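# Stow coiled earphones in chest drawer and close it

## Task

Place the coiled earphones inside the small chest's open drawer, then push the drawer closed, with the chest still standing upright at the end.

## Robot and tools

Robot: two Franka FR3 seven-joint arms, left_arm and right_arm, each carrying a Robotiq 2F-140 gripper with a wrist camera. The left arm sits on the +y side. The fingers can fold at a hinge: only a grip near the fingertip quarter of the pads squeezes as commanded; a grip nearer the palm can pull the part in, hold a narrow part loosely, or squeeze a wide one too hard. Fingertips pushed down onto a surface fold easily unless fully closed, which can spoil the next grip.

Frames: the scene frame has its origin at table height midway between the arms, +z up, +x away from the robot over the table. Each arm reports and is commanded in its own base frame; left base near (-0.026, +0.384, +0.017) m, right near (-0.059, -0.449, +0.017) m, both turned only slightly about z. Fixed cameras and the table use the scene frame. The gripper's fingers point along its +z and close along its y. end_effector_position is the spot between the pads when shut; the tips lie about 33 mm past it at small openings, about 9 mm when wide open. Reported poses may be off by a few centimetres.

A row (used by execute_actions and move) is 18 numbers, all in [-1, 1]: left dx, dy, dz, rx, ry, rz, gripper position, force_limit, speed, then the same nine for the right. Both arms are always included. The six pose numbers are an offset, not a pose, from that arm's Hand target at the start of the action or move, along that arm's base axes; 1.0 equals 0.6 m or 180 degrees, and rx, ry, rz form one rotation vector turning about the Hand target point. All zeros re-requests the current Hand target. The controller clips each step to 70 mm and 16 degrees from the measured hand, so a gripper may stop short; send the remainder as a new offset. Gripper position: +1 open (140 mm), about -0.8 pads touch, -1 closes until blocked. force_limit from -1 (about 14 N) to +1 (58 N); speed from -1 (about 30 mm/s) to +1 (250 mm/s), and faster closes grip much harder. Both start at +1. To leave a gripper unchanged, repeat its last three numbers; 0 is a real command.

Tools:
- execute_actions(actions, cameras): actions is a list of actions; each action is up to 15 rows at 1/30 s per step, every row counted from the action's starting Hand target, the last row held to fill 15 steps. Empty list returns state and images. cameras picks views by name or ["all"].
- move(target, speed, blend, blocking, cameras): straight-line path toward one row or a list of up to 15 rows, all offsets from the same starting Hand targets. speed is m/s, 0.002 to 2, default 0.25; blend in metres rounds corners of a list. No obstacle avoidance; whole move caps at 10 s. Result adds a move: line (done, off_target, moving, held, fault, plus limits such as paced or held).
- wait(seconds 0 to 10): lets time pass, arms holding.
- stop(): brakes a running move.
- zoom_image(camera, region [x0,y0,x1,y1] pixels, max 504 per side) on the newest image of cam_high, cam_left_wrist or cam_right_wrist (each 896x504).
- clear_fault(arm): clears a reported torque or force fault of left_arm or right_arm.
- read_manual(section): licence texts only.
- finished_scene(scene): ends the scene for good; use only when the earphones are in the closed drawer and stay there.

Results: per arm end_effector_position (m) and end_effector_quat_wxyz in its base frame, Hand target, joint positions, torques, external torque estimates, Flange force along gripper axes (includes held weight and error), step readings, Wrist depth grids (7x7 distances in mm, '-' when unknown), and Tool commands. object_status: 0 moving, 1 blocked opening, 2 blocked closing (grasp likely), 3 reached target or pads met. Check for 2 after closing. position_measured is in counts: 3 open, 75 about 100 mm, 139 about 60 mm, 200 about 20 mm, 230 pads meet. To grip harder while status is 2, raise force_limit and nudge position (-1 to -0.98). To soften, open and reclose slowly.

Faults and limits: an arm halts with a torque fault if contact torque reaches 85 N m on the first four joints or 11 N m on the wrist joints, if a joint leaves its range, or if it overspeeds; a force fault at 85 N net outside force, held weight included. Use clear_fault afterwards, releasing the grip first if it pins the arm. Holding loads, stretched poses or pushing unreachable targets heats motors; MOTOR HOT warns, then an over-temperature stop of 30 to 60 s may follow. Time passes while you think.

Avoid: dropping the earphones or letting go while they move, anything falling off the table, tipping the chest, hard impacts or slamming the drawer, strong pushes, gripping hard on a resting part, and any contact between the two arms or grippers (the clearance check does not guard the grippers). Close the drawer gently, e.g. with a slow push, then back the arm away.

Each tool is called as name([rows], argument=value, ...), one row to a line, values as JSON.

## Session

execute_actions(actions=[])

Scene clock: 0.00 s.
left_arm: end_effector_position=(+0.4274, -0.2475, +0.1376) position_measured=3 object_status=3 end_effector_quat_wxyz=(-0.050, +0.219, +0.922, -0.314) | right_arm: end_effector_position=(+0.5438, +0.0718, +0.1622) position_measured=3 object_status=3 end_effector_quat_wxyz=(-0.026, +0.731, -0.671, +0.122)
Joint positions: left_arm=[-0.414 0.064 0.219 -2.309 -0.761 2.078 2.325] | right_arm=[0.131 -0.061 0.062 -2.365 -0.262 2.475 0.299]
Joint velocities: within noise
Joint torques (N m): no reading
External joint torques (N m): no reading
Flange force (N): no reading
Wrist depth (mm): cam_left_wrist=[594 476 371 304 258 223 196 / 749 531 400 325 272 235 204 / 820 594 439 349 289 245 214 / 968 118 471 373 308 137 217 / - 109 507 408 327 137 96 / - 217 256 373 352 295 101 / - 222 253 339 384 310 -] | cam_right_wrist=[347 331 314 300 287 274 263 / 359 342 324 310 296 282 270 / 374 355 335 319 303 290 278 / 386 124 347 329 314 138 283 / - 114 360 341 322 138 101 / - 391 373 351 334 320 96 / - 408 374 364 345 330 -]
Hand target: left_arm +0.4274, -0.2475, +0.1376; -0.050, +0.219, +0.922, -0.314 | right_arm +0.5438, +0.0718, +0.1622; -0.026, +0.731, -0.671, +0.122
Tool commands: left_gripper/position=+1.0 left_gripper/force_limit=+1.0 left_gripper/speed=+1.0 right_gripper/position=+1.0 right_gripper/force_limit=+1.0 right_gripper/speed=+1.0

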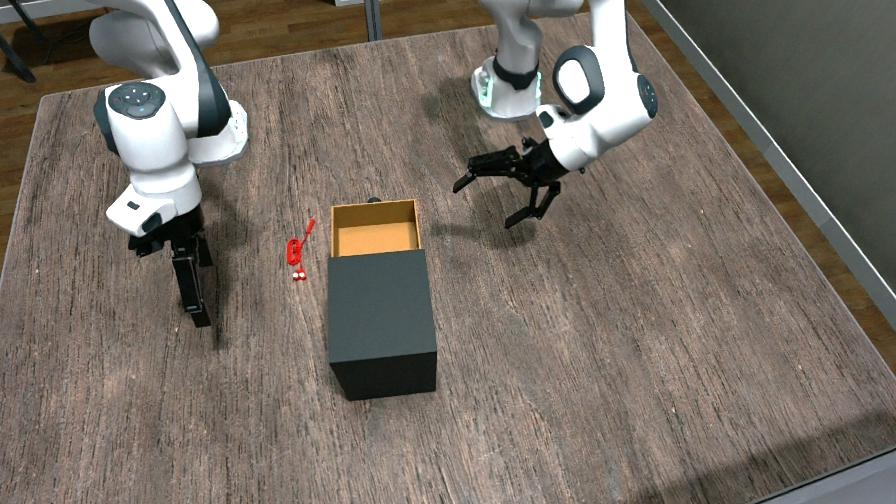

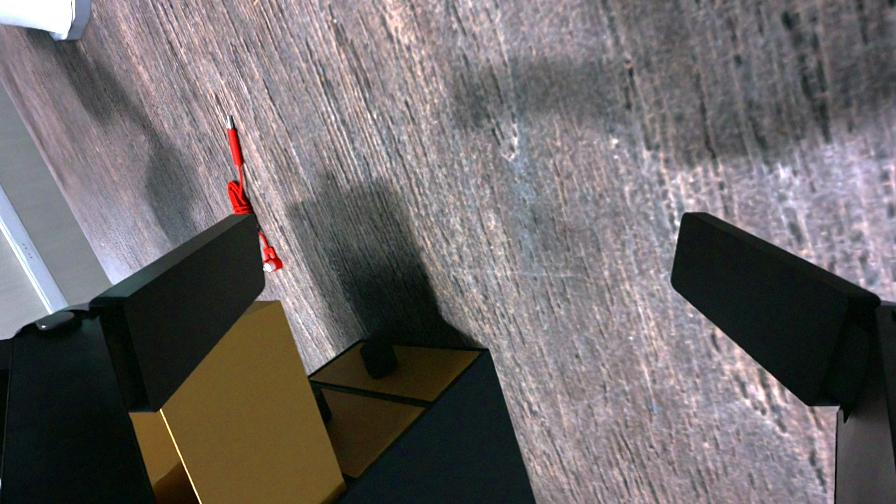

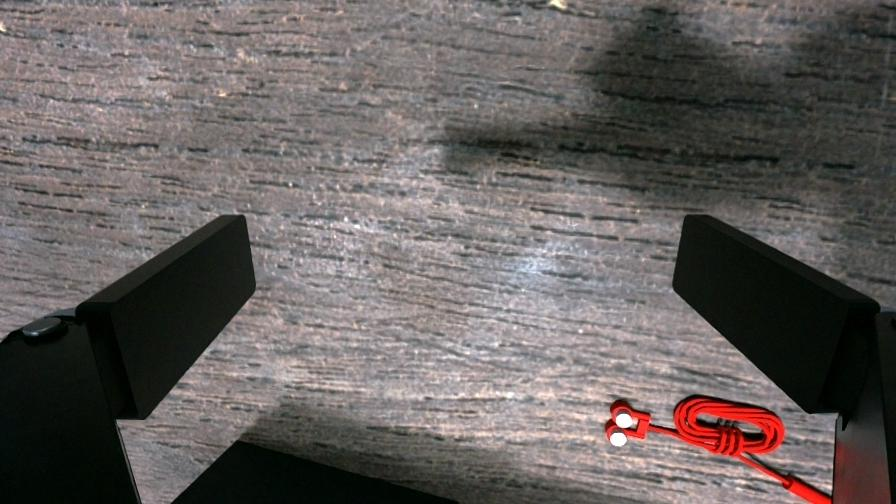

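zoom_image(camera="cam_high", region=[230, 150, 480, 420])

zoom_image(camera="cam_left_wrist", region=[100, 80, 550, 504])

zoom_image(camera="cam_right_wrist", region=[560, 300, 896, 504])

Scaled by 1.867 from the camera's 896x504 image, which has a finer 1280x720 frame.

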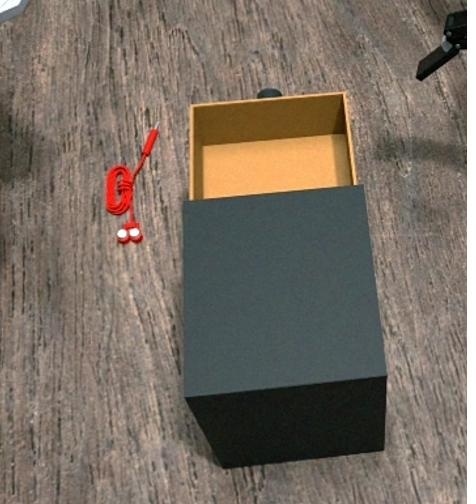

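Scaled by 1.120 from the camera's 896x504 image, which has a finer 1280x720 frame.

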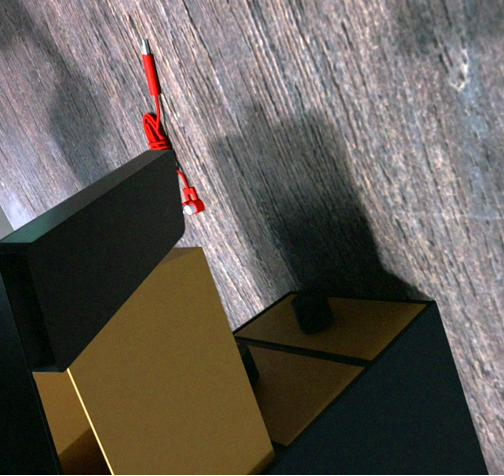

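Scaled by 1.500 from the camera's 896x504 image, which has a finer 1280x720 frame.

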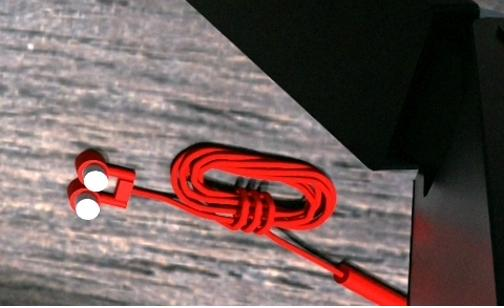

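move(target=[0,0,0,0,0,0,1,1,1,-0.3815,0.293,0.3013,0.0862,0.021,-0.5059,1,1,1], speed=0.35, cameras=["all"])

Scene clock: 11.97 s.
left_arm: end_effector_position=(+0.4274, -0.2475, +0.1376) position_measured=3 object_status=3 end_effector_quat_wxyz=(-0.050, +0.219, +0.922, -0.314) | right_arm: end_effector_position=(+0.3156, +0.2470, +0.3423) position_measured=3 object_status=3 end_effector_quat_wxyz=(+0.000, -0.033, +0.999, +0.000)
Joint positions: left_arm=[-0.414 0.064 0.219 -2.309 -0.761 2.078 2.325] | right_arm=[-0.098 -0.629 0.582 -2.243 0.332 1.691 1.853]
Joint velocities: left_arm=[within noise] | right_arm=[0 0 0 0 0 0 0.005]
Joint torques (N m): left_arm=[0.65 -28.72 0.32 20.88 0.03 1.09 0] | right_arm=[-0.2 -6.7 -9.66 24.85 1.39 2.14 0.17]
External joint torques (N m): left_arm=[0.56 1.31 -0.18 0.24 0.04 0.07 0.06] | right_arm=[-0.18 -1.12 0.58 1.81 0.55 -0.28 0.17]
Flange force (N): left_arm=[-3.9 3.0 1.2] | right_arm=[0.0 2.8 -4.6]
Wrist depth (mm): cam_left_wrist=[599 475 369 304 259 223 196 / 746 527 401 323 272 233 205 / 829 591 439 348 287 246 214 / 976 118 472 375 307 137 217 / - 109 505 405 327 137 96 / - 211 256 371 352 295 - / - 221 253 339 381 309 -] | cam_right_wrist=[443 446 453 452 456 456 456 / 467 472 473 477 478 480 482 / 492 497 498 502 506 508 509 / 517 124 527 531 531 129 531 / - 114 559 560 371 129 101 / - 593 593 589 - 369 96 / - 634 634 617 423 389 -]
Hand target: left_arm +0.4274, -0.2475, +0.1376; -0.050, +0.219, +0.922, -0.314 | right_arm +0.3149, +0.2476, +0.3430; +0.000, -0.030, +1.000, +0.001
Off the commanded pose: left_arm 0.000 m, 0 deg | right_arm 0.001 m, 0 deg.
move: done

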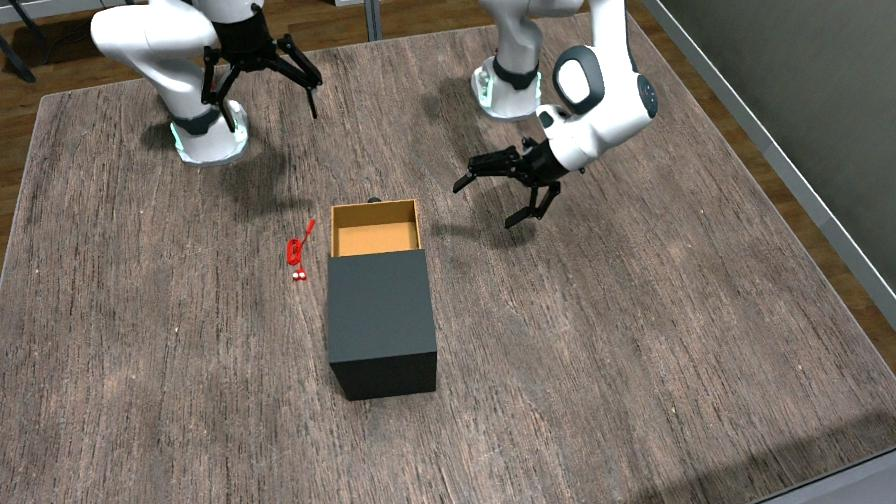

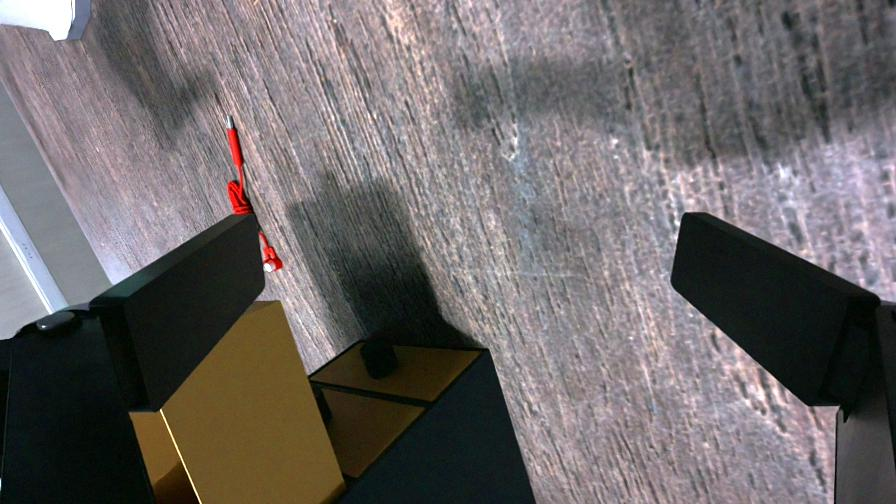

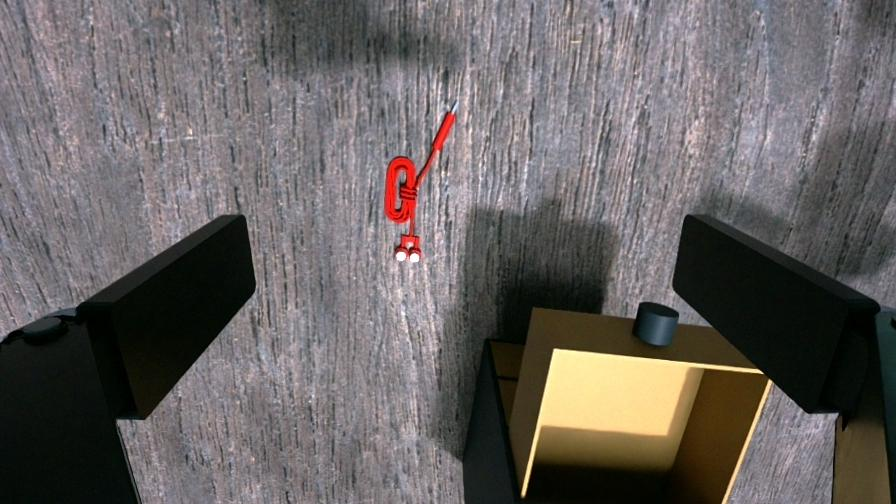

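zoom_image(camera="cam_right_wrist", region=[440, 280, 860, 504])

zoom_image(camera="cam_right_wrist", region=[340, 80, 500, 280])

Scaled by 1.200 from the camera's 896x504 image, which has a finer 1280x720 frame.

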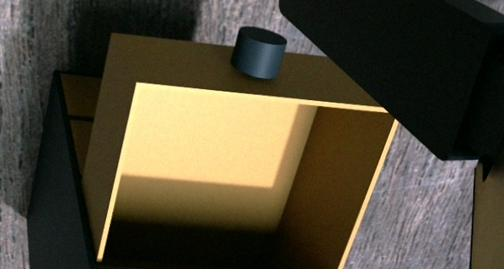

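Scaled by 2.520 from the camera's 896x504 image, which has a finer 1280x720 frame.

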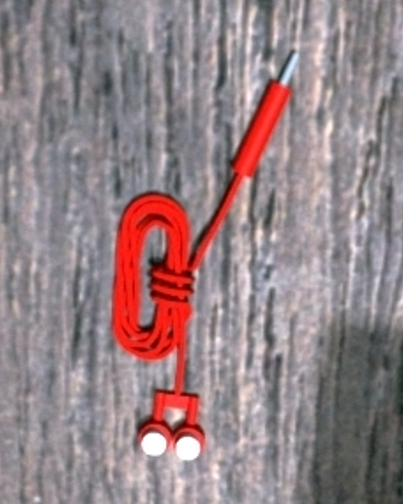

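move(target=[0,0,0,0,0,0,1,1,1,0.1017,-0.2043,-0.485,0,0,0,-1,-1,0.5], speed=0.35, cameras=["cam_right_wrist"])

Scene clock: 21.10 s.
left_arm: end_effector_position=(+0.4274, -0.2475, +0.1376) position_measured=3 object_status=3 end_effector_quat_wxyz=(-0.050, +0.219, +0.922, -0.314) | right_arm: end_effector_position=(+0.3747, +0.1247, +0.0519) position_measured=235 object_status=3 end_effector_quat_wxyz=(-0.001, -0.032, +0.999, +0.001)
Joint positions: left_arm=[-0.414 0.064 0.219 -2.309 -0.761 2.078 2.325] | right_arm=[-0.318 -0.169 0.673 -2.732 0.205 2.588 1.68]
Joint velocities: left_arm=[within noise] | right_arm=[0 -0.001 0.001 0 -0.001 0.004 0.001]
Joint torques (N m): left_arm=[0.63 -28.7 0.34 20.87 0.05 1.1 -0.09] | right_arm=[-0.24 -15.39 -1.99 20.08 0.3 2.69 0.26]
External joint torques (N m): left_arm=[0.6 1.13 -0.09 0.35 0.06 0.1 -0.03] | right_arm=[-0.14 0.14 0.72 1.57 -0.14 0.27 0.26]
Flange force (N): left_arm=[-3.9 2.7 0.8] | right_arm=[-6.6 3.1 2.5]
Wrist depth (mm): cam_left_wrist=[612 476 371 303 259 222 196 / 755 531 401 324 272 233 204 / 834 590 438 349 289 246 214 / 455 118 473 375 306 137 217 / - 109 506 405 326 137 96 / - 217 248 373 353 295 - / - 222 253 337 382 310 -] | cam_right_wrist=[181 182 183 185 186 186 189 / 191 192 193 194 195 196 197 / 201 202 203 204 204 207 208 / 212 213 213 124 213 219 220 / 225 224 - 88 88 230 233 / 236 - - - 70 - 247 / - - - - - - -]
Hand target: left_arm +0.4274, -0.2475, +0.1376; -0.050, +0.219, +0.922, -0.314 | right_arm +0.3759, +0.1250, +0.0520; +0.000, -0.030, +1.000, +0.001
Off the commanded pose: left_arm 0.000 m, 0 deg | right_arm 0.001 m, 0 deg.
move: done
Images, in order (width x height): cam_right_wrist 896x504.

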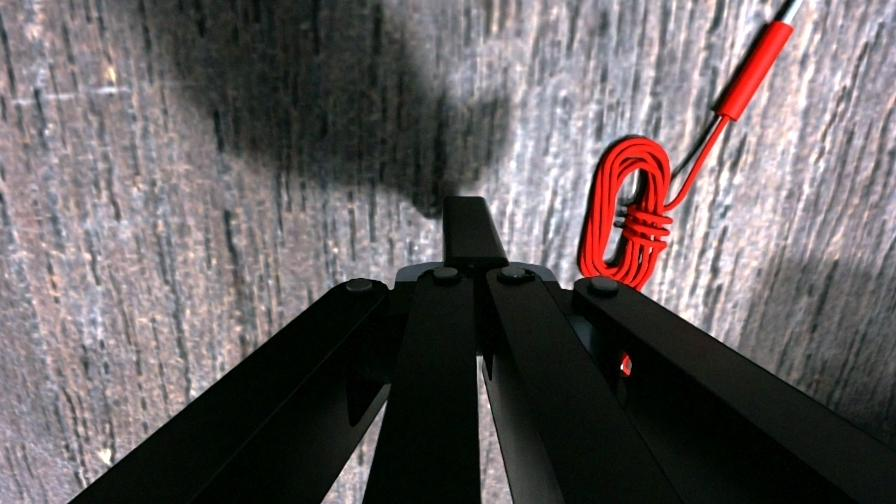

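move(target=[0,0,0,0,0,0,1,1,1,0,0,-0.0633,0,0,0,-1,-1,0.5], speed=0.04, cameras=["cam_right_wrist"])

Scene clock: 23.73 s.
left_arm: end_effector_position=(+0.4274, -0.2475, +0.1376) position_measured=3 object_status=3 end_effector_quat_wxyz=(-0.050, +0.219, +0.922, -0.314) | right_arm: end_effector_position=(+0.3721, +0.1250, +0.0163) position_measured=235 object_status=3 end_effector_quat_wxyz=(-0.005, -0.037, +0.999, -0.003)
Joint positions: left_arm=[-0.414 0.064 0.219 -2.309 -0.761 2.078 2.325] | right_arm=[-0.369 -0.035 0.705 -2.742 0.047 2.703 1.791]
Joint velocities: left_arm=[within noise] | right_arm=[-0.001 0 -0.001 0 -0.001 0 0.005]
Joint torques (N m): left_arm=[0.71 -28.7 0.35 20.86 0.04 1.08 -0.05] | right_arm=[-2.52 -11.08 -2.45 16.97 -0.12 5.32 0.3]
External joint torques (N m): left_arm=[0.71 1.14 -0.07 0.32 0.05 0.09 0.01] | right_arm=[-2.57 6.09 -1.92 0.36 -0.47 2.93 0.3]
Flange force (N): left_arm=[-3.7 2.8 0.7] | right_arm=[-25.0 1.0 42.3]
Wrist depth (mm): cam_left_wrist=[591 477 368 303 259 222 196 / 744 524 400 324 272 234 204 / 815 590 439 349 289 246 213 / 829 119 485 377 306 137 217 / - 109 503 406 329 137 96 / - 217 257 379 352 296 - / - 222 253 371 378 310 -] | cam_right_wrist=[151 151 151 152 153 154 152 / 158 159 160 160 161 161 161 / 166 167 167 168 169 166 170 / 175 176 176 136 176 175 180 / 185 184 - 88 88 188 191 / 194 - - - 70 - 201 / - - - - - - -]
Hand target: left_arm +0.4274, -0.2475, +0.1376; -0.050, +0.219, +0.922, -0.314 | right_arm +0.3759, +0.1250, +0.0140; +0.000, -0.030, +1.000, +0.001
Off the commanded pose: left_arm 0.000 m, 0 deg | right_arm 0.004 m, 1 deg.
move: off_target (right_arm)
Images, in order (width x height): cam_right_wrist 896x504.

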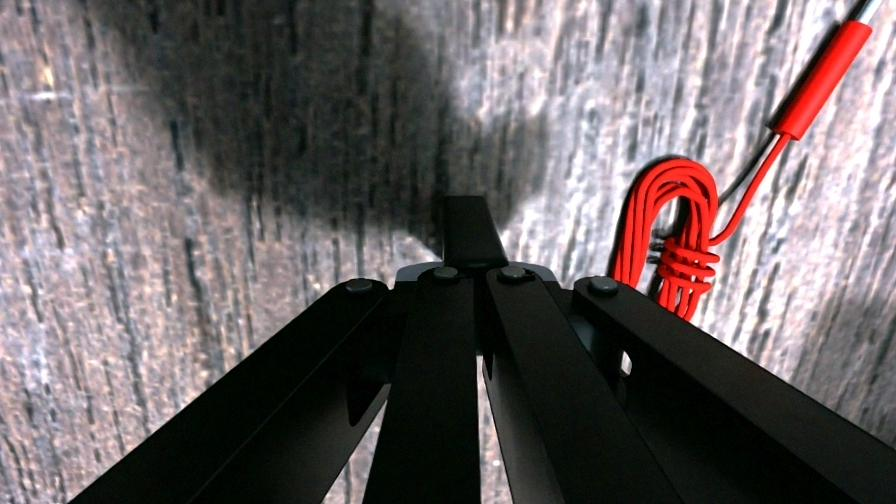

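move([
  [0,0,0,0,0,0,1,1,1,0,0.02,0.1,0,0,0,-1,-1,0.5],
  [0,0,0,0,0,0,1,1,1,0.0168,0.12,0.1183,0,0,0,0.05,-0.6,0.5],
], speed=0.2, blend=[0.02,0], cameras=["cam_right_wrist"])

Scene clock: 28.83 s.
left_arm: end_effector_position=(+0.4274, -0.2475, +0.1376) position_measured=3 object_status=3 end_effector_quat_wxyz=(-0.050, +0.219, +0.922, -0.314) | right_arm: end_effector_position=(+0.3864, +0.1971, +0.0853) position_measured=123 object_status=0 end_effector_quat_wxyz=(+0.001, -0.032, +1.000, +0.001)
Joint positions: left_arm=[-0.414 0.064 0.219 -2.309 -0.761 2.078 2.325] | right_arm=[-0.29 -0.165 0.779 -2.598 0.189 2.475 1.841]
Joint torques (N m): left_arm=[0.61 -28.68 0.29 20.9 0.05 1.09 -0.08] | right_arm=[-0.17 -14.93 -2.51 21.83 0.4 2.17 0.21]
External joint torques (N m): left_arm=[0.56 1.21 -0.18 0.38 0.06 0.09 -0.02] | right_arm=[-0.05 0.14 0.72 1.64 -0.13 -0.27 0.21]
Flange force (N): left_arm=[-4.2 2.7 0.9] | right_arm=[-6.3 4.1 -0.2]
Wrist depth (mm): cam_left_wrist=[596 473 370 301 260 222 196 / 744 529 404 323 271 233 204 / 860 596 439 347 288 245 214 / 854 118 484 377 307 137 217 / - 109 505 400 329 137 96 / - 212 263 375 353 295 - / - 220 268 337 383 312 -] | cam_right_wrist=[211 212 214 215 218 218 219 / 222 223 226 224 228 229 230 / 234 236 237 234 240 242 243 / 247 248 149 252 247 254 257 / - 85 122 267 150 88 267 / - - 282 284 286 - - / - - 302 304 306 - -]
Hand target: left_arm +0.4274, -0.2475, +0.1376; -0.050, +0.219, +0.922, -0.314 | right_arm +0.3860, +0.1970, +0.0850; +0.000, -0.030, +1.000, +0.001
Off the commanded pose: left_arm 0.000 m, 0 deg | right_arm 0.001 m, 0 deg.
move: done
Images, in order (width x height): cam_right_wrist 896x504.

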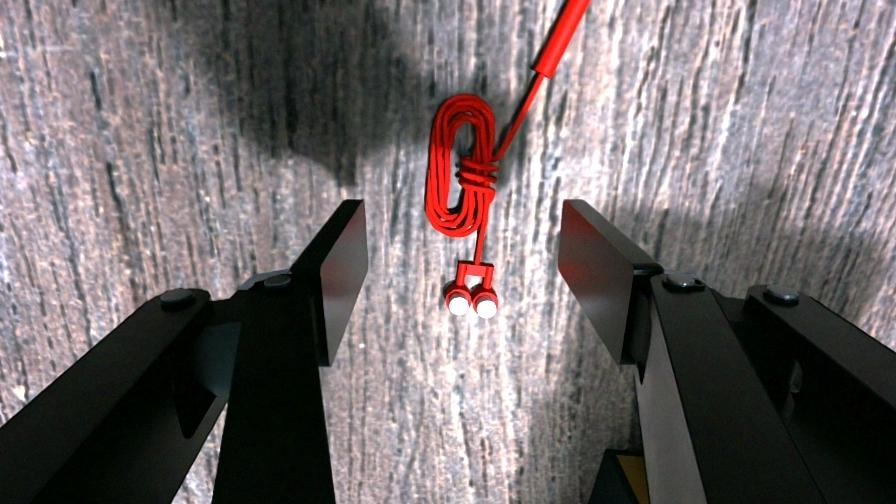

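move(target=[0,0,0,0,0,0,1,1,1,0.005,0,-0.1103,0,0,0,0.05,-0.6,0.5], speed=0.12, cameras=["cam_right_wrist"])

Scene clock: 31.63 s.
left_arm: end_effector_position=(+0.4274, -0.2475, +0.1376) position_measured=3 object_status=3 end_effector_quat_wxyz=(-0.050, +0.219, +0.922, -0.314) | right_arm: end_effector_position=(+0.3881, +0.1963, +0.0187) position_measured=123 object_status=3 end_effector_quat_wxyz=(-0.001, -0.032, +0.999, +0.000)
Joint positions: left_arm=[-0.414 0.064 0.219 -2.309 -0.761 2.078 2.325] | right_arm=[-0.31 0.084 0.757 -2.615 -0.124 2.671 2.063]
Joint velocities: left_arm=[within noise] | right_arm=[-0.001 -0.001 0 0 -0.002 0 0.005]
Joint torques (N m): left_arm=[0.66 -28.66 0.32 20.89 0.04 1.09 -0.06] | right_arm=[1.02 -19.43 1.38 18.6 0.26 2.73 0.2]
External joint torques (N m): left_arm=[0.76 1.34 0 0.33 0.05 0.1 0] | right_arm=[1 0.16 -0.21 1.48 -0.13 0.32 0.2]
Flange force (N): left_arm=[-4.3 3.3 0.9] | right_arm=[-5.9 4.4 4.5]
Wrist depth (mm): cam_left_wrist=[599 477 370 304 259 223 195 / 742 525 402 323 271 233 205 / 834 593 442 348 288 245 213 / 876 118 477 378 307 137 218 / - 109 502 402 328 137 96 / - 217 255 373 351 294 - / - 221 252 338 381 311 -] | cam_right_wrist=[152 152 153 154 154 155 157 / 159 160 161 160 162 163 164 / 168 169 169 168 171 172 173 / 177 178 174 176 177 182 183 / - 85 122 190 187 88 91 / - - 202 202 204 - - / - - 215 216 218 - -]
Hand target: left_arm +0.4274, -0.2475, +0.1376; -0.050, +0.219, +0.922, -0.314 | right_arm +0.3890, +0.1970, +0.0188; +0.000, -0.030, +1.000, +0.001
Off the commanded pose: left_arm 0.000 m, 0 deg | right_arm 0.001 m, 0 deg.
move: done
Images, in order (width x height): cam_right_wrist 896x504.

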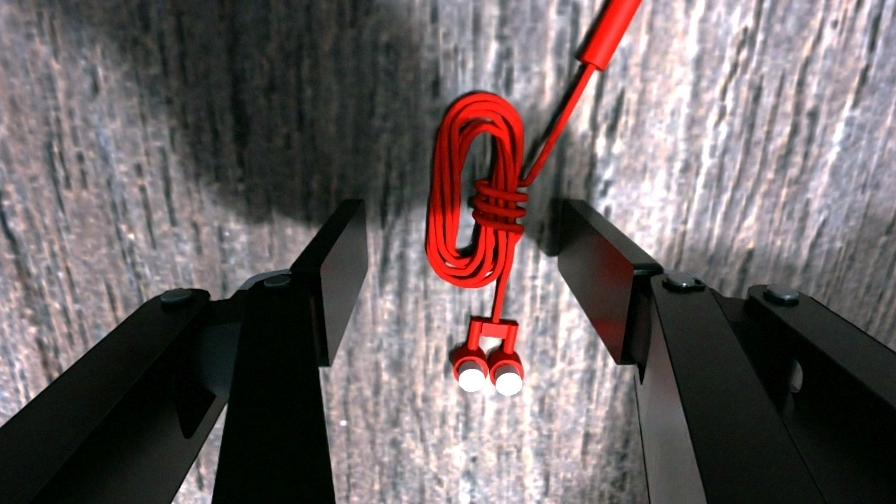

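move(target=[0,0,0,0,0,0,1,1,1,0,0.005,0,0,0,0,-1,-0.6,-1], speed=0.1, cameras=["cam_right_wrist"])

Scene clock: 34.20 s.
left_arm: end_effector_position=(+0.4274, -0.2475, +0.1376) position_measured=3 object_status=3 end_effector_quat_wxyz=(-0.050, +0.219, +0.922, -0.314) | right_arm: end_effector_position=(+0.3899, +0.2001, +0.0196) position_measured=215 object_status=0 end_effector_quat_wxyz=(+0.001, -0.031, +1.000, +0.001)
Joint positions: left_arm=[-0.414 0.064 0.219 -2.309 -0.761 2.078 2.325] | right_arm=[-0.305 0.088 0.757 -2.608 -0.132 2.671 2.076]
Joint torques (N m): left_arm=[0.64 -28.63 0.25 20.89 0.03 1.09 -0.06] | right_arm=[0.74 -19.08 1.8 17.35 0.29 2.5 0.2]
External joint torques (N m): left_arm=[0.67 1.08 -0.13 0.46 0.03 0.11 0] | right_arm=[0.68 0.74 0.08 0.11 -0.09 0.06 0.2]
Flange force (N): left_arm=[-4.1 2.7 0.6] | right_arm=[-3.1 3.0 5.0]
Wrist depth (mm): cam_left_wrist=[600 474 370 303 261 222 195 / 751 528 402 323 271 234 205 / 826 594 442 349 289 246 214 / 876 118 474 377 307 137 219 / - 109 518 407 327 137 96 / - 217 352 373 352 295 - / - 221 254 337 382 311 -] | cam_right_wrist=[152 153 154 154 155 156 158 / 160 161 162 161 163 164 165 / 168 169 170 159 172 173 174 / 178 178 178 123 180 183 184 / 189 187 - 88 94 190 196 / 198 - - - 70 - 206 / - - - - - 72 -]
Hand target: left_arm +0.4274, -0.2475, +0.1376; -0.050, +0.219, +0.922, -0.314 | right_arm +0.3890, +0.2000, +0.0188; +0.000, -0.030, +1.000, +0.001
Off the commanded pose: left_arm 0.000 m, 0 deg | right_arm 0.001 m, 0 deg.
move: done
Images, in order (width x height): cam_right_wrist 896x504.

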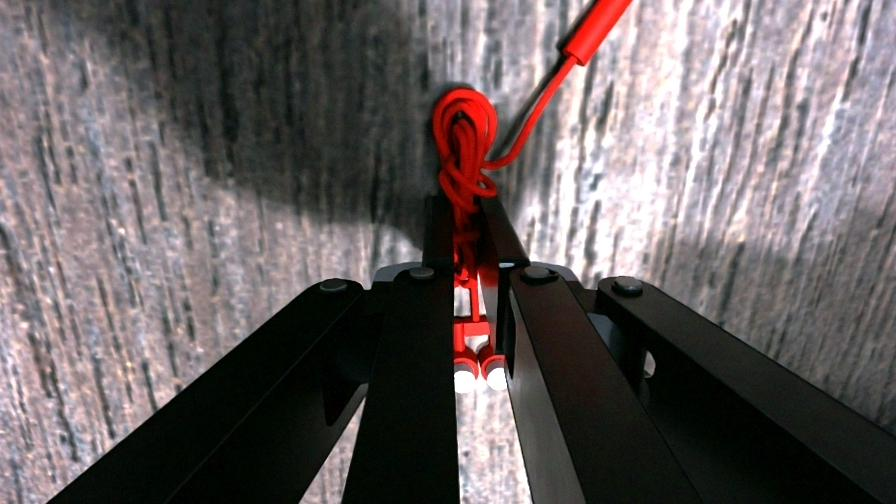

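wait(seconds=0.5)

Scene clock: 34.83 s.
left_arm: end_effector_position=(+0.4274, -0.2475, +0.1376) position_measured=3 object_status=3 end_effector_quat_wxyz=(-0.050, +0.219, +0.922, -0.314) | right_arm: end_effector_position=(+0.3899, +0.2001, +0.0196) position_measured=215 object_status=2 end_effector_quat_wxyz=(+0.001, -0.031, +1.000, +0.001)
Joint positions: left_arm=[-0.414 0.064 0.219 -2.309 -0.761 2.078 2.325] | right_arm=[-0.305 0.088 0.757 -2.608 -0.132 2.671 2.076]
Joint torques (N m): left_arm=[0.64 -28.67 0.33 20.95 0.05 1.1 -0.08] | right_arm=[0.8 -19.04 1.75 17.39 0.29 2.49 0.2]
External joint torques (N m): left_arm=[0.58 1.26 -0.14 0.4 0.06 0.1 -0.02] | right_arm=[0.92 0.7 0.21 0.18 -0.11 0.06 0.2]
Flange force (N): left_arm=[-4.3 2.9 0.9] | right_arm=[-3.1 3.5 4.9]
Wrist depth (mm): cam_left_wrist=[604 477 370 303 259 222 195 / 755 525 400 324 272 234 204 / 823 593 440 349 289 246 215 / 891 118 483 375 307 137 218 / - 109 506 408 329 137 96 / - 216 256 372 353 295 - / - 221 253 337 381 310 -] | cam_right_wrist=[152 152 154 155 155 156 158 / 160 161 162 161 163 164 165 / 169 169 170 167 173 173 174 / 177 178 178 124 180 183 184 / 189 187 - 88 94 190 196 / 198 - - - 70 - 206 / - - - - - 72 -]
Hand target: left_arm +0.4274, -0.2475, +0.1376; -0.050, +0.219, +0.922, -0.314 | right_arm +0.3890, +0.2000, +0.0188; +0.000, -0.030, +1.000, +0.001
Tool commands: left_gripper/position=+1.0 left_gripper/force_limit=+1.0 left_gripper/speed=+1.0 right_gripper/position=-1.0 right_gripper/force_limit=-0.6 right_gripper/speed=-1.0
Off the commanded pose: left_arm 0.000 m, 0 deg | right_arm 0.001 m, 0 deg.
wait: 0.50 s; at rest by 0.03 s

move([
  [0,0,0,0,0,0,1,1,1,0,0,0.05,0,0,0,-1,-0.6,-1],
  [0,0,0,0,0,0,1,1,1,-0.01,0,0.5,0,0,0,-1,-0.6,-1],
  [0,0,0,0,0,0,1,1,1,-0.0317,0.2667,0.5687,0,0,0,-1,-0.6,-1],
], speed=[0.08,0.25,0.25], blend=[0.02,0.05,0], cameras=["cam_high","cam_right_wrist"])

Scene clock: 39.00 s.
left_arm: end_effector_position=(+0.4274, -0.2475, +0.1376) position_measured=3 object_status=3 end_effector_quat_wxyz=(-0.050, +0.219, +0.922, -0.314) | right_arm: end_effector_position=(+0.3700, +0.3605, +0.3599) position_measured=215 object_status=2 end_effector_quat_wxyz=(+0.001, -0.033, +0.999, +0.002)
Joint positions: left_arm=[-0.414 0.064 0.219 -2.309 -0.761 2.078 2.325] | right_arm=[-0.24 -0.251 0.899 -1.872 0.2 1.714 2.119]
Joint velocities: left_arm=[within noise] | right_arm=[-0.001 0 0.001 -0.001 0 0 0.005]
Joint torques (N m): left_arm=[0.65 -28.69 0.31 20.94 0.05 1.1 -0.05] | right_arm=[-0.19 -10.88 -5.79 25.86 0.93 2.2 0.16]
External joint torques (N m): left_arm=[0.71 1.17 -0.03 0.43 0.06 0.11 0.01] | right_arm=[-0.25 -0.22 0.61 1.79 0.06 -0.24 0.16]
Flange force (N): left_arm=[-4.1 3.0 0.7] | right_arm=[-4.7 5.2 -5.4]
Wrist depth (mm): cam_left_wrist=[616 474 368 304 259 222 196 / 758 527 402 322 272 233 204 / 826 596 435 347 289 246 213 / 2155 118 483 378 307 136 218 / - 109 505 404 328 137 96 / - 216 254 374 351 296 - / - 221 261 321 381 311 -] | cam_right_wrist=[459 464 467 467 476 473 476 / 483 486 490 483 495 497 501 / 508 512 517 507 520 525 529 / 533 541 540 123 537 554 314 / 570 565 - 88 94 583 598 / 598 - - - 70 - 631 / - - - - - 72 -]
Hand target: left_arm +0.4274, -0.2475, +0.1376; -0.050, +0.219, +0.922, -0.314 | right_arm +0.3700, +0.3600, +0.3600; +0.000, -0.030, +1.000, +0.001
Off the commanded pose: left_arm 0.000 m, 0 deg | right_arm 0.000 m, 0 deg.
move: done; blend cut to 0.015 m at target 1
Images, in order (width x height): cam_high 896x504, cam_right_wrist 896x504.

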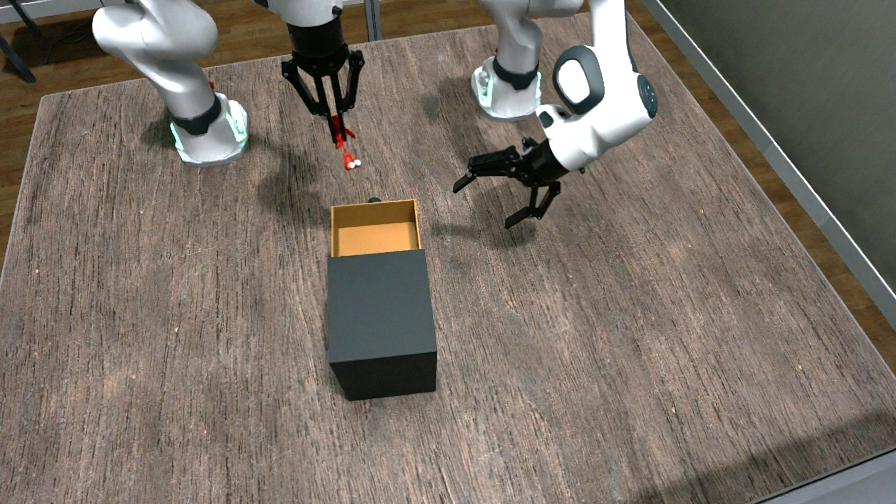

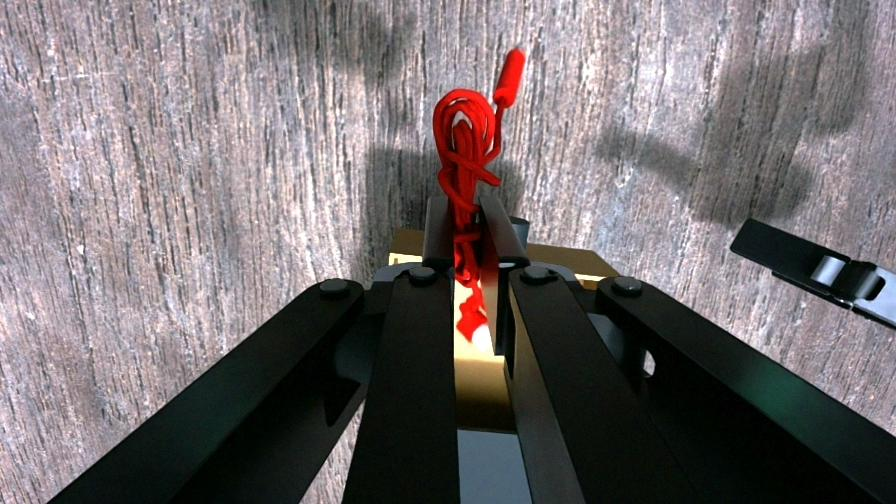

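zoom_image(camera="cam_right_wrist", region=[360, 200, 660, 504])

zoom_image(camera="cam_high", region=[260, 30, 480, 280])

Scaled by 1.658 from the camera's 896x504 image, which has a finer 1280x720 frame.

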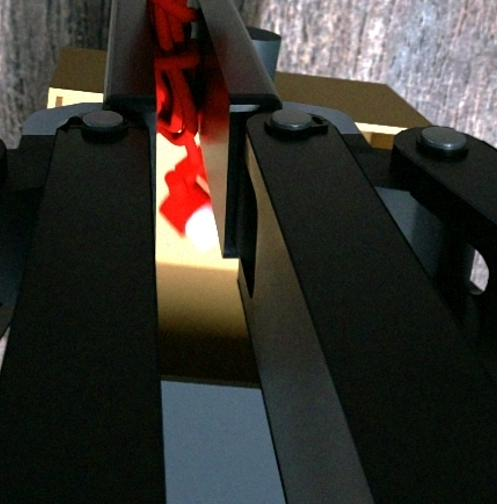

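Scaled by 2.016 from the camera's 896x504 image, which has a finer 1280x720 frame.

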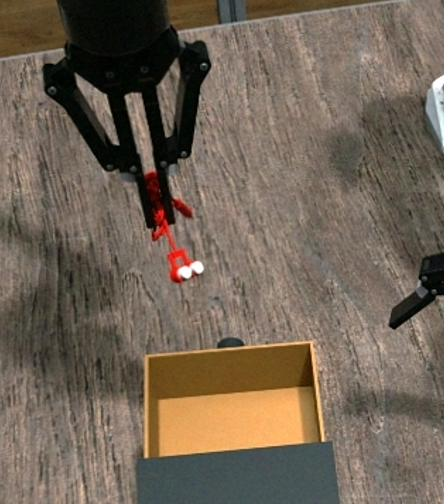

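move(target=[0,0,0,0,0,0,1,1,1,0.2092,-0.0012,0,0,0,-0.2222,-1,-0.6,-1], speed=0.18, cameras=["cam_high","cam_right_wrist"])

Scene clock: 53.70 s.
left_arm: end_effector_position=(+0.4274, -0.2475, +0.1376) position_measured=3 object_status=3 end_effector_quat_wxyz=(-0.050, +0.219, +0.922, -0.314) | right_arm: end_effector_position=(+0.4953, +0.3600, +0.3602) position_measured=215 object_status=2 end_effector_quat_wxyz=(+0.000, +0.311, +0.951, +0.002)
Joint positions: left_arm=[-0.414 0.064 0.219 -2.309 -0.761 2.078 2.325] | right_arm=[-0.164 0.252 0.92 -1.492 -0.199 1.649 2.958]
Joint velocities: left_arm=[within noise] | right_arm=[0 0.001 0.001 0.001 0 -0.001 0.008]
Joint torques (N m): left_arm=[0.63 -28.7 0.33 20.93 0.06 1.09 -0.06] | right_arm=[1.01 -28.2 6.22 25.59 0.91 2.24 0.18]
External joint torques (N m): left_arm=[0.67 1.23 -0.04 0.33 0.07 0.1 0] | right_arm=[1.04 -0.08 -0.1 1.78 -0.03 -0.25 0.18]
Flange force (N): left_arm=[-4.0 3.0 0.8] | right_arm=[-2.4 12.6 -7.0]
Wrist depth (mm): cam_left_wrist=[597 474 369 302 260 223 196 / 760 524 400 322 271 234 204 / 863 597 439 349 288 245 214 / 983 118 485 377 307 137 218 / - 109 504 408 327 136 96 / - 216 254 374 352 295 - / - 221 252 339 381 311 -] | cam_right_wrist=[460 461 466 323 319 468 472 / 484 484 486 271 336 490 496 / 511 513 514 155 347 506 523 / 538 541 535 123 288 298 554 / 570 565 - 88 94 306 589 / 598 - - - 70 - 618 / - - - - - 71 -]
Hand target: left_arm +0.4274, -0.2475, +0.1376; -0.050, +0.219, +0.922, -0.314 | right_arm +0.4955, +0.3593, +0.3600; +0.000, +0.314, +0.949, +0.001
Off the commanded pose: left_arm 0.000 m, 0 deg | right_arm 0.001 m, 0 deg.
move: done
Images, in order (width x height): cam_high 896x504, cam_right_wrist 896x504.

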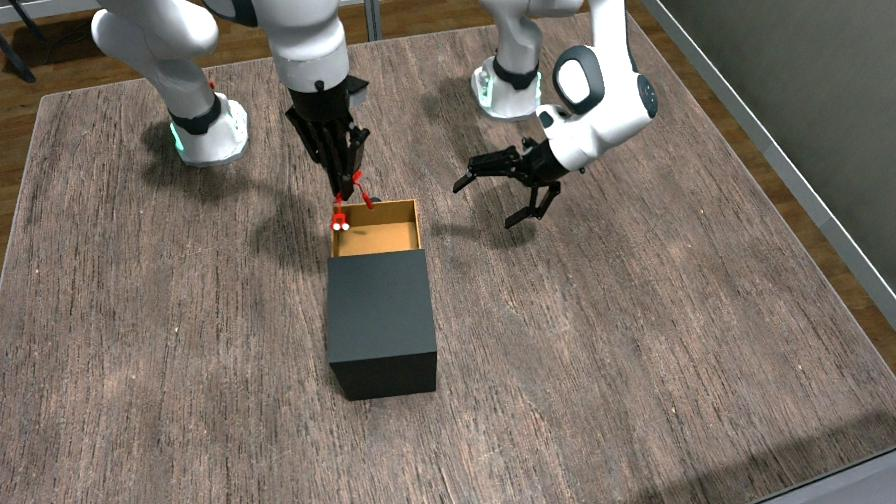

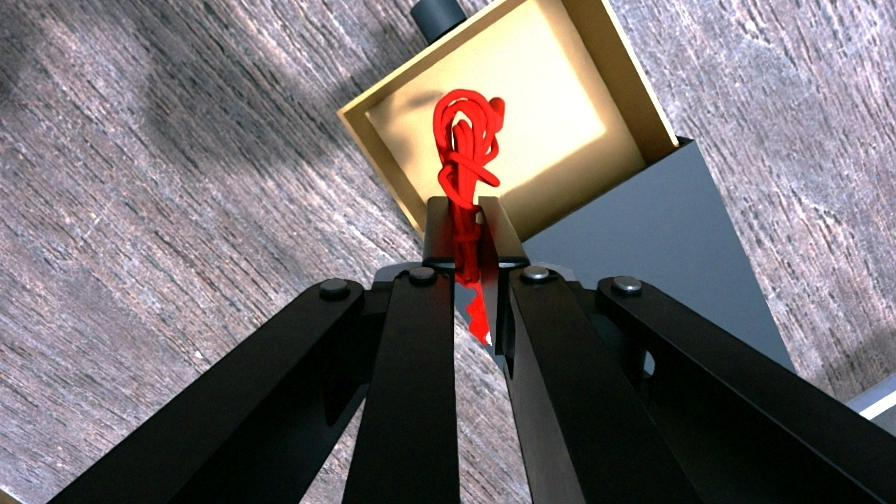

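move(target=[0,0,0,0,0,0,1,1,1,-0.0092,0.0595,-0.02,0,0,0.567,-1,-0.6,-1], speed=0.3, cameras=["cam_high","cam_right_wrist"])

Scene clock: 62.30 s.
left_arm: end_effector_position=(+0.4274, -0.2475, +0.1376) position_measured=3 object_status=3 end_effector_quat_wxyz=(-0.050, +0.219, +0.922, -0.314) | right_arm: end_effector_position=(+0.4903, +0.3948, +0.3477) position_measured=215 object_status=2 end_effector_quat_wxyz=(+0.000, -0.537, +0.844, +0.001)
Joint positions: left_arm=[-0.414 0.064 0.219 -2.309 -0.761 2.078 2.325] | right_arm=[-0.333 0.684 1.486 -1.406 -0.681 1.497 1.506]
Joint velocities: left_arm=[within noise] | right_arm=[0.001 0 -0.001 0.002 0.001 0 -0.007]
Joint torques (N m): left_arm=[0.67 -28.69 0.33 20.91 0.04 1.09 -0.04] | right_arm=[1 -29.35 19.88 19.36 0.71 2.19 -0.17]
External joint torques (N m): left_arm=[0.69 1.1 -0.06 0.42 0.05 0.11 0.03] | right_arm=[1.05 -0.1 0.68 1.26 -0.1 -0.26 -0.17]
Flange force (N): left_arm=[-4.0 2.8 0.6] | right_arm=[-9.7 -3.4 -6.0]
Wrist depth (mm): cam_left_wrist=[596 473 370 303 259 223 196 / 755 526 404 323 271 234 204 / 866 589 439 349 288 245 213 / 976 118 482 376 307 136 218 / - 109 509 406 327 137 96 / - 211 255 375 353 295 - / - 220 253 337 382 310 -] | cam_right_wrist=[445 447 451 441 455 459 461 / 468 464 316 161 472 483 488 / 482 256 262 154 503 509 513 / 269 270 269 123 524 541 544 / 289 282 - 88 94 568 578 / 578 - - - 70 - 611 / - - - - - 72 -]
Hand target: left_arm +0.4274, -0.2475, +0.1376; -0.050, +0.219, +0.922, -0.314 | right_arm +0.4900, +0.3950, +0.3480; +0.000, -0.541, +0.841, +0.001
Off the commanded pose: left_arm 0.000 m, 0 deg | right_arm 0.000 m, 1 deg.
move: done
Images, in order (width x height): cam_high 896x504, cam_right_wrist 896x504.

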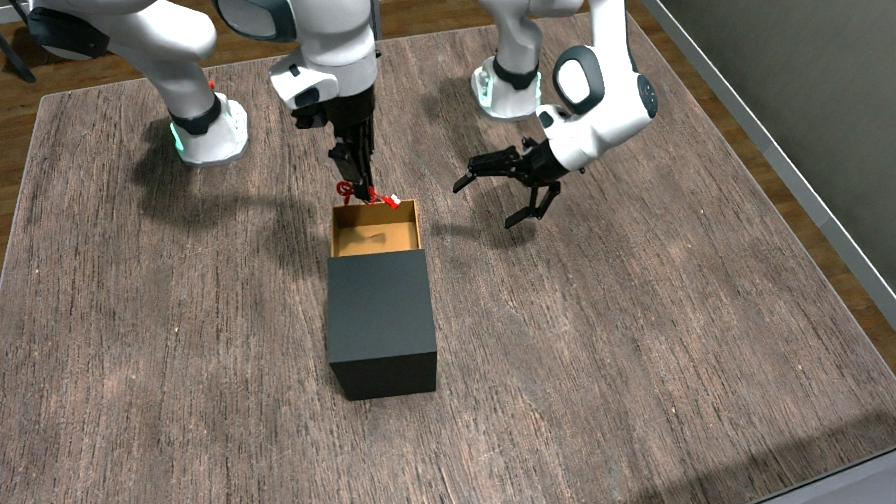

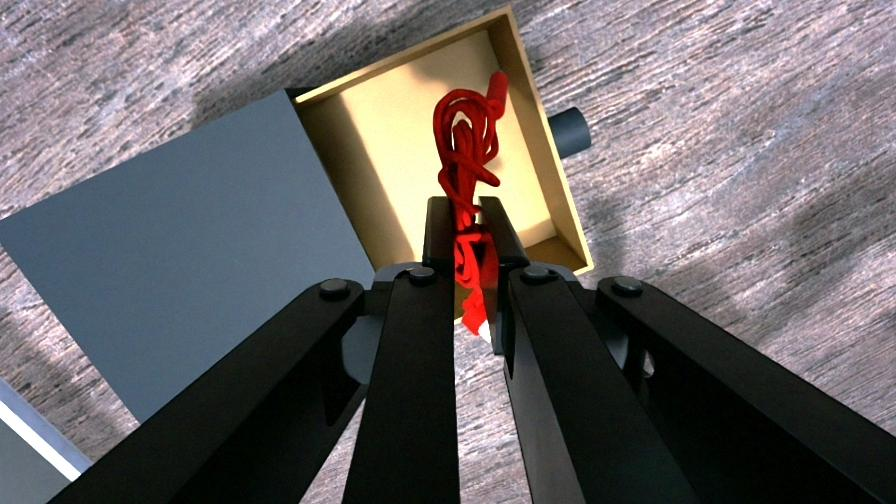

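move(target=[0,0,0,0,0,0,1,1,1,0.005,0,-0.2733,0,0,0,-1,-0.6,-1], speed=0.1, cameras=["cam_high","cam_right_wrist"])

Scene clock: 66.20 s.
left_arm: end_effector_position=(+0.4274, -0.2475, +0.1376) position_measured=3 object_status=3 end_effector_quat_wxyz=(-0.050, +0.219, +0.922, -0.314) | right_arm: end_effector_position=(+0.4926, +0.3944, +0.1842) position_measured=215 object_status=2 end_effector_quat_wxyz=(-0.002, -0.543, +0.840, +0.002)
Joint positions: left_arm=[-0.414 0.064 0.219 -2.309 -0.761 2.078 2.325] | right_arm=[-0.395 0.794 1.378 -1.735 -0.803 1.822 1.58]
Joint velocities: left_arm=[within noise] | right_arm=[0 0.001 -0.001 -0.001 0 0.004 0.006]
Joint torques (N m): left_arm=[0.66 -28.7 0.36 20.91 0.06 1.09 -0.05] | right_arm=[0.97 -30.45 22.39 17.61 0.76 2.73 0.06]
External joint torques (N m): left_arm=[0.69 1.19 -0.02 0.37 0.06 0.1 0.01] | right_arm=[0.89 -0.94 -0.25 0.37 -0.04 0.31 0.06]
Flange force (N): left_arm=[-4.0 3.0 0.7] | right_arm=[-4.3 -0.3 -0.1]
Wrist depth (mm): cam_left_wrist=[610 478 371 303 259 222 196 / 746 528 401 325 270 233 204 / 832 589 439 347 288 246 214 / 935 118 479 374 307 137 218 / - 109 506 409 328 137 96 / - 219 256 374 351 296 - / - 221 253 337 380 312 -] | cam_right_wrist=[297 295 121 159 136 306 308 / 112 157 162 164 152 316 325 / - 166 170 170 175 129 344 / - 174 178 124 184 150 364 / - 106 - 88 94 143 386 / - - - - 70 - 406 / - - - - - 72 -]
Hand target: left_arm +0.4274, -0.2475, +0.1376; -0.050, +0.219, +0.922, -0.314 | right_arm +0.4930, +0.3950, +0.1840; +0.000, -0.541, +0.841, +0.001
Off the commanded pose: left_arm 0.000 m, 0 deg | right_arm 0.001 m, 0 deg.
move: done
Images, in order (width x height): cam_high 896x504, cam_right_wrist 896x504.

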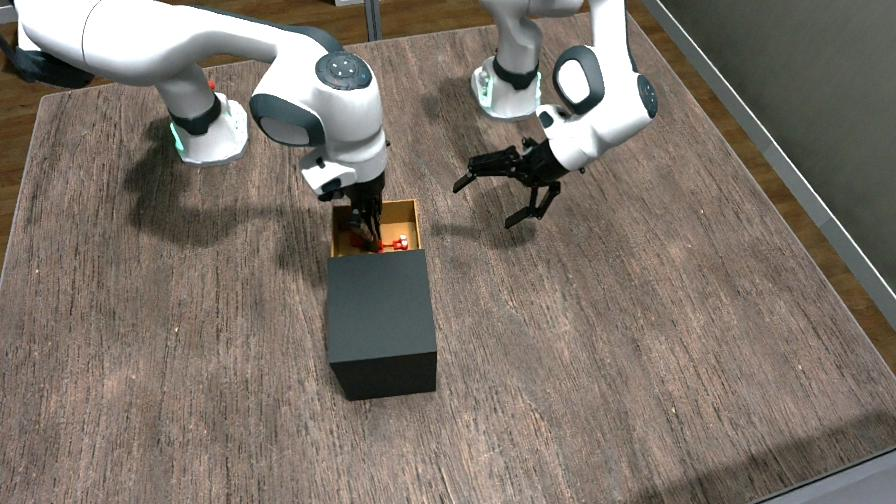

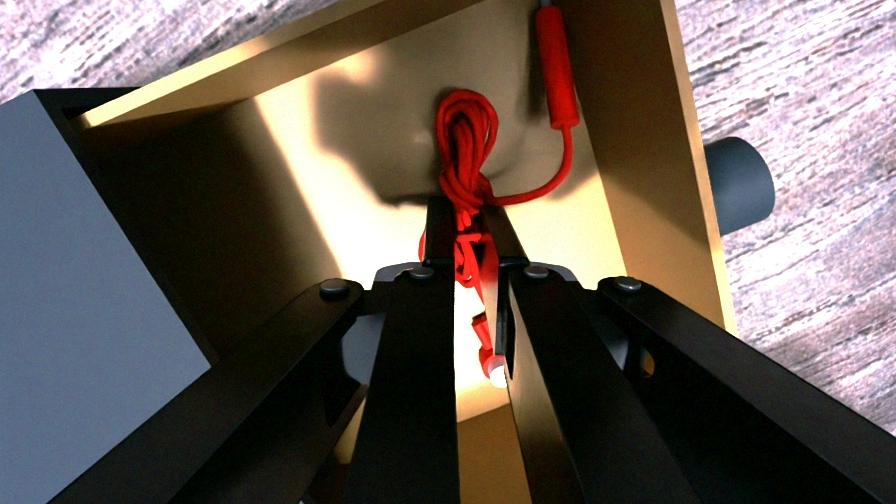

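move(target=[0,0,0,0,0,0,1,1,1,0,0,0,0,0,0,-0.44,-0.6,-0.8], speed=0.1, cameras=["cam_right_wrist"])

Scene clock: 67.13 s.
left_arm: end_effector_position=(+0.4274, -0.2475, +0.1376) position_measured=3 object_status=3 end_effector_quat_wxyz=(-0.050, +0.219, +0.922, -0.314) | right_arm: end_effector_position=(+0.4927, +0.3946, +0.1841) position_measured=185 object_status=0 end_effector_quat_wxyz=(-0.001, -0.542, +0.840, +0.002)
Joint positions: left_arm=[-0.414 0.064 0.219 -2.309 -0.761 2.078 2.325] | right_arm=[-0.395 0.794 1.377 -1.735 -0.803 1.823 1.582]
Joint torques (N m): left_arm=[0.62 -28.69 0.31 20.91 0.05 1.09 -0.06] | right_arm=[0.96 -30.61 22.5 17.62 0.83 2.7 0.19]
External joint torques (N m): left_arm=[0.77 1.21 0.05 0.36 0.06 0.11 0] | right_arm=[0.9 -1.07 -0.16 0.34 0.03 0.26 0.19]
Flange force (N): left_arm=[-4.0 3.1 0.6] | right_arm=[-3.9 0.2 -0.3]
Wrist depth (mm): cam_left_wrist=[596 470 373 303 259 222 196 / 758 527 402 324 272 233 204 / 834 593 442 349 288 246 214 / 1011 118 485 377 306 136 218 / - 109 503 408 328 136 96 / - 212 254 368 352 294 - / - 222 252 338 380 311 -] | cam_right_wrist=[297 294 121 158 140 305 308 / 112 141 162 163 163 317 325 / - 166 170 172 174 129 343 / - 174 177 175 136 145 364 / - 103 92 192 97 95 386 / - - - 206 67 - - / - - - 187 - - -]
Hand target: left_arm +0.4274, -0.2475, +0.1376; -0.050, +0.219, +0.922, -0.314 | right_arm +0.4930, +0.3950, +0.1840; +0.000, -0.541, +0.841, +0.001
Off the commanded pose: left_arm 0.000 m, 0 deg | right_arm 0.001 m, 0 deg.
move: done
Images, in order (width x height): cam_right_wrist 896x504.

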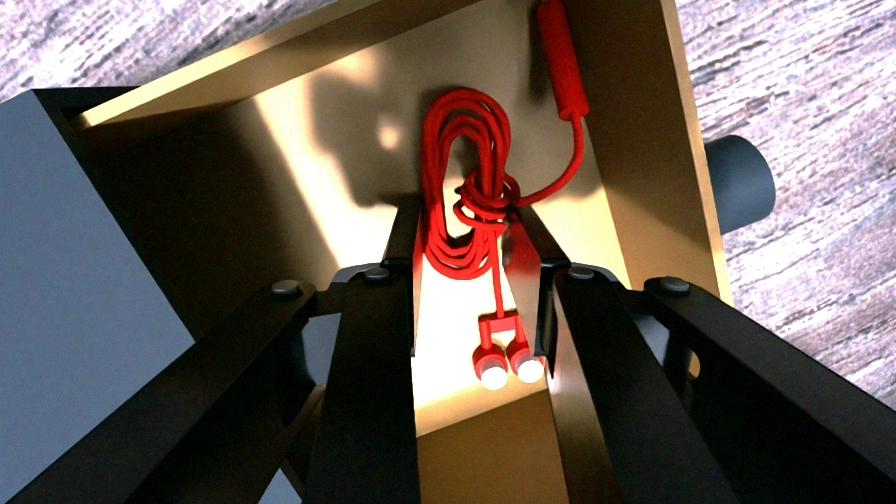

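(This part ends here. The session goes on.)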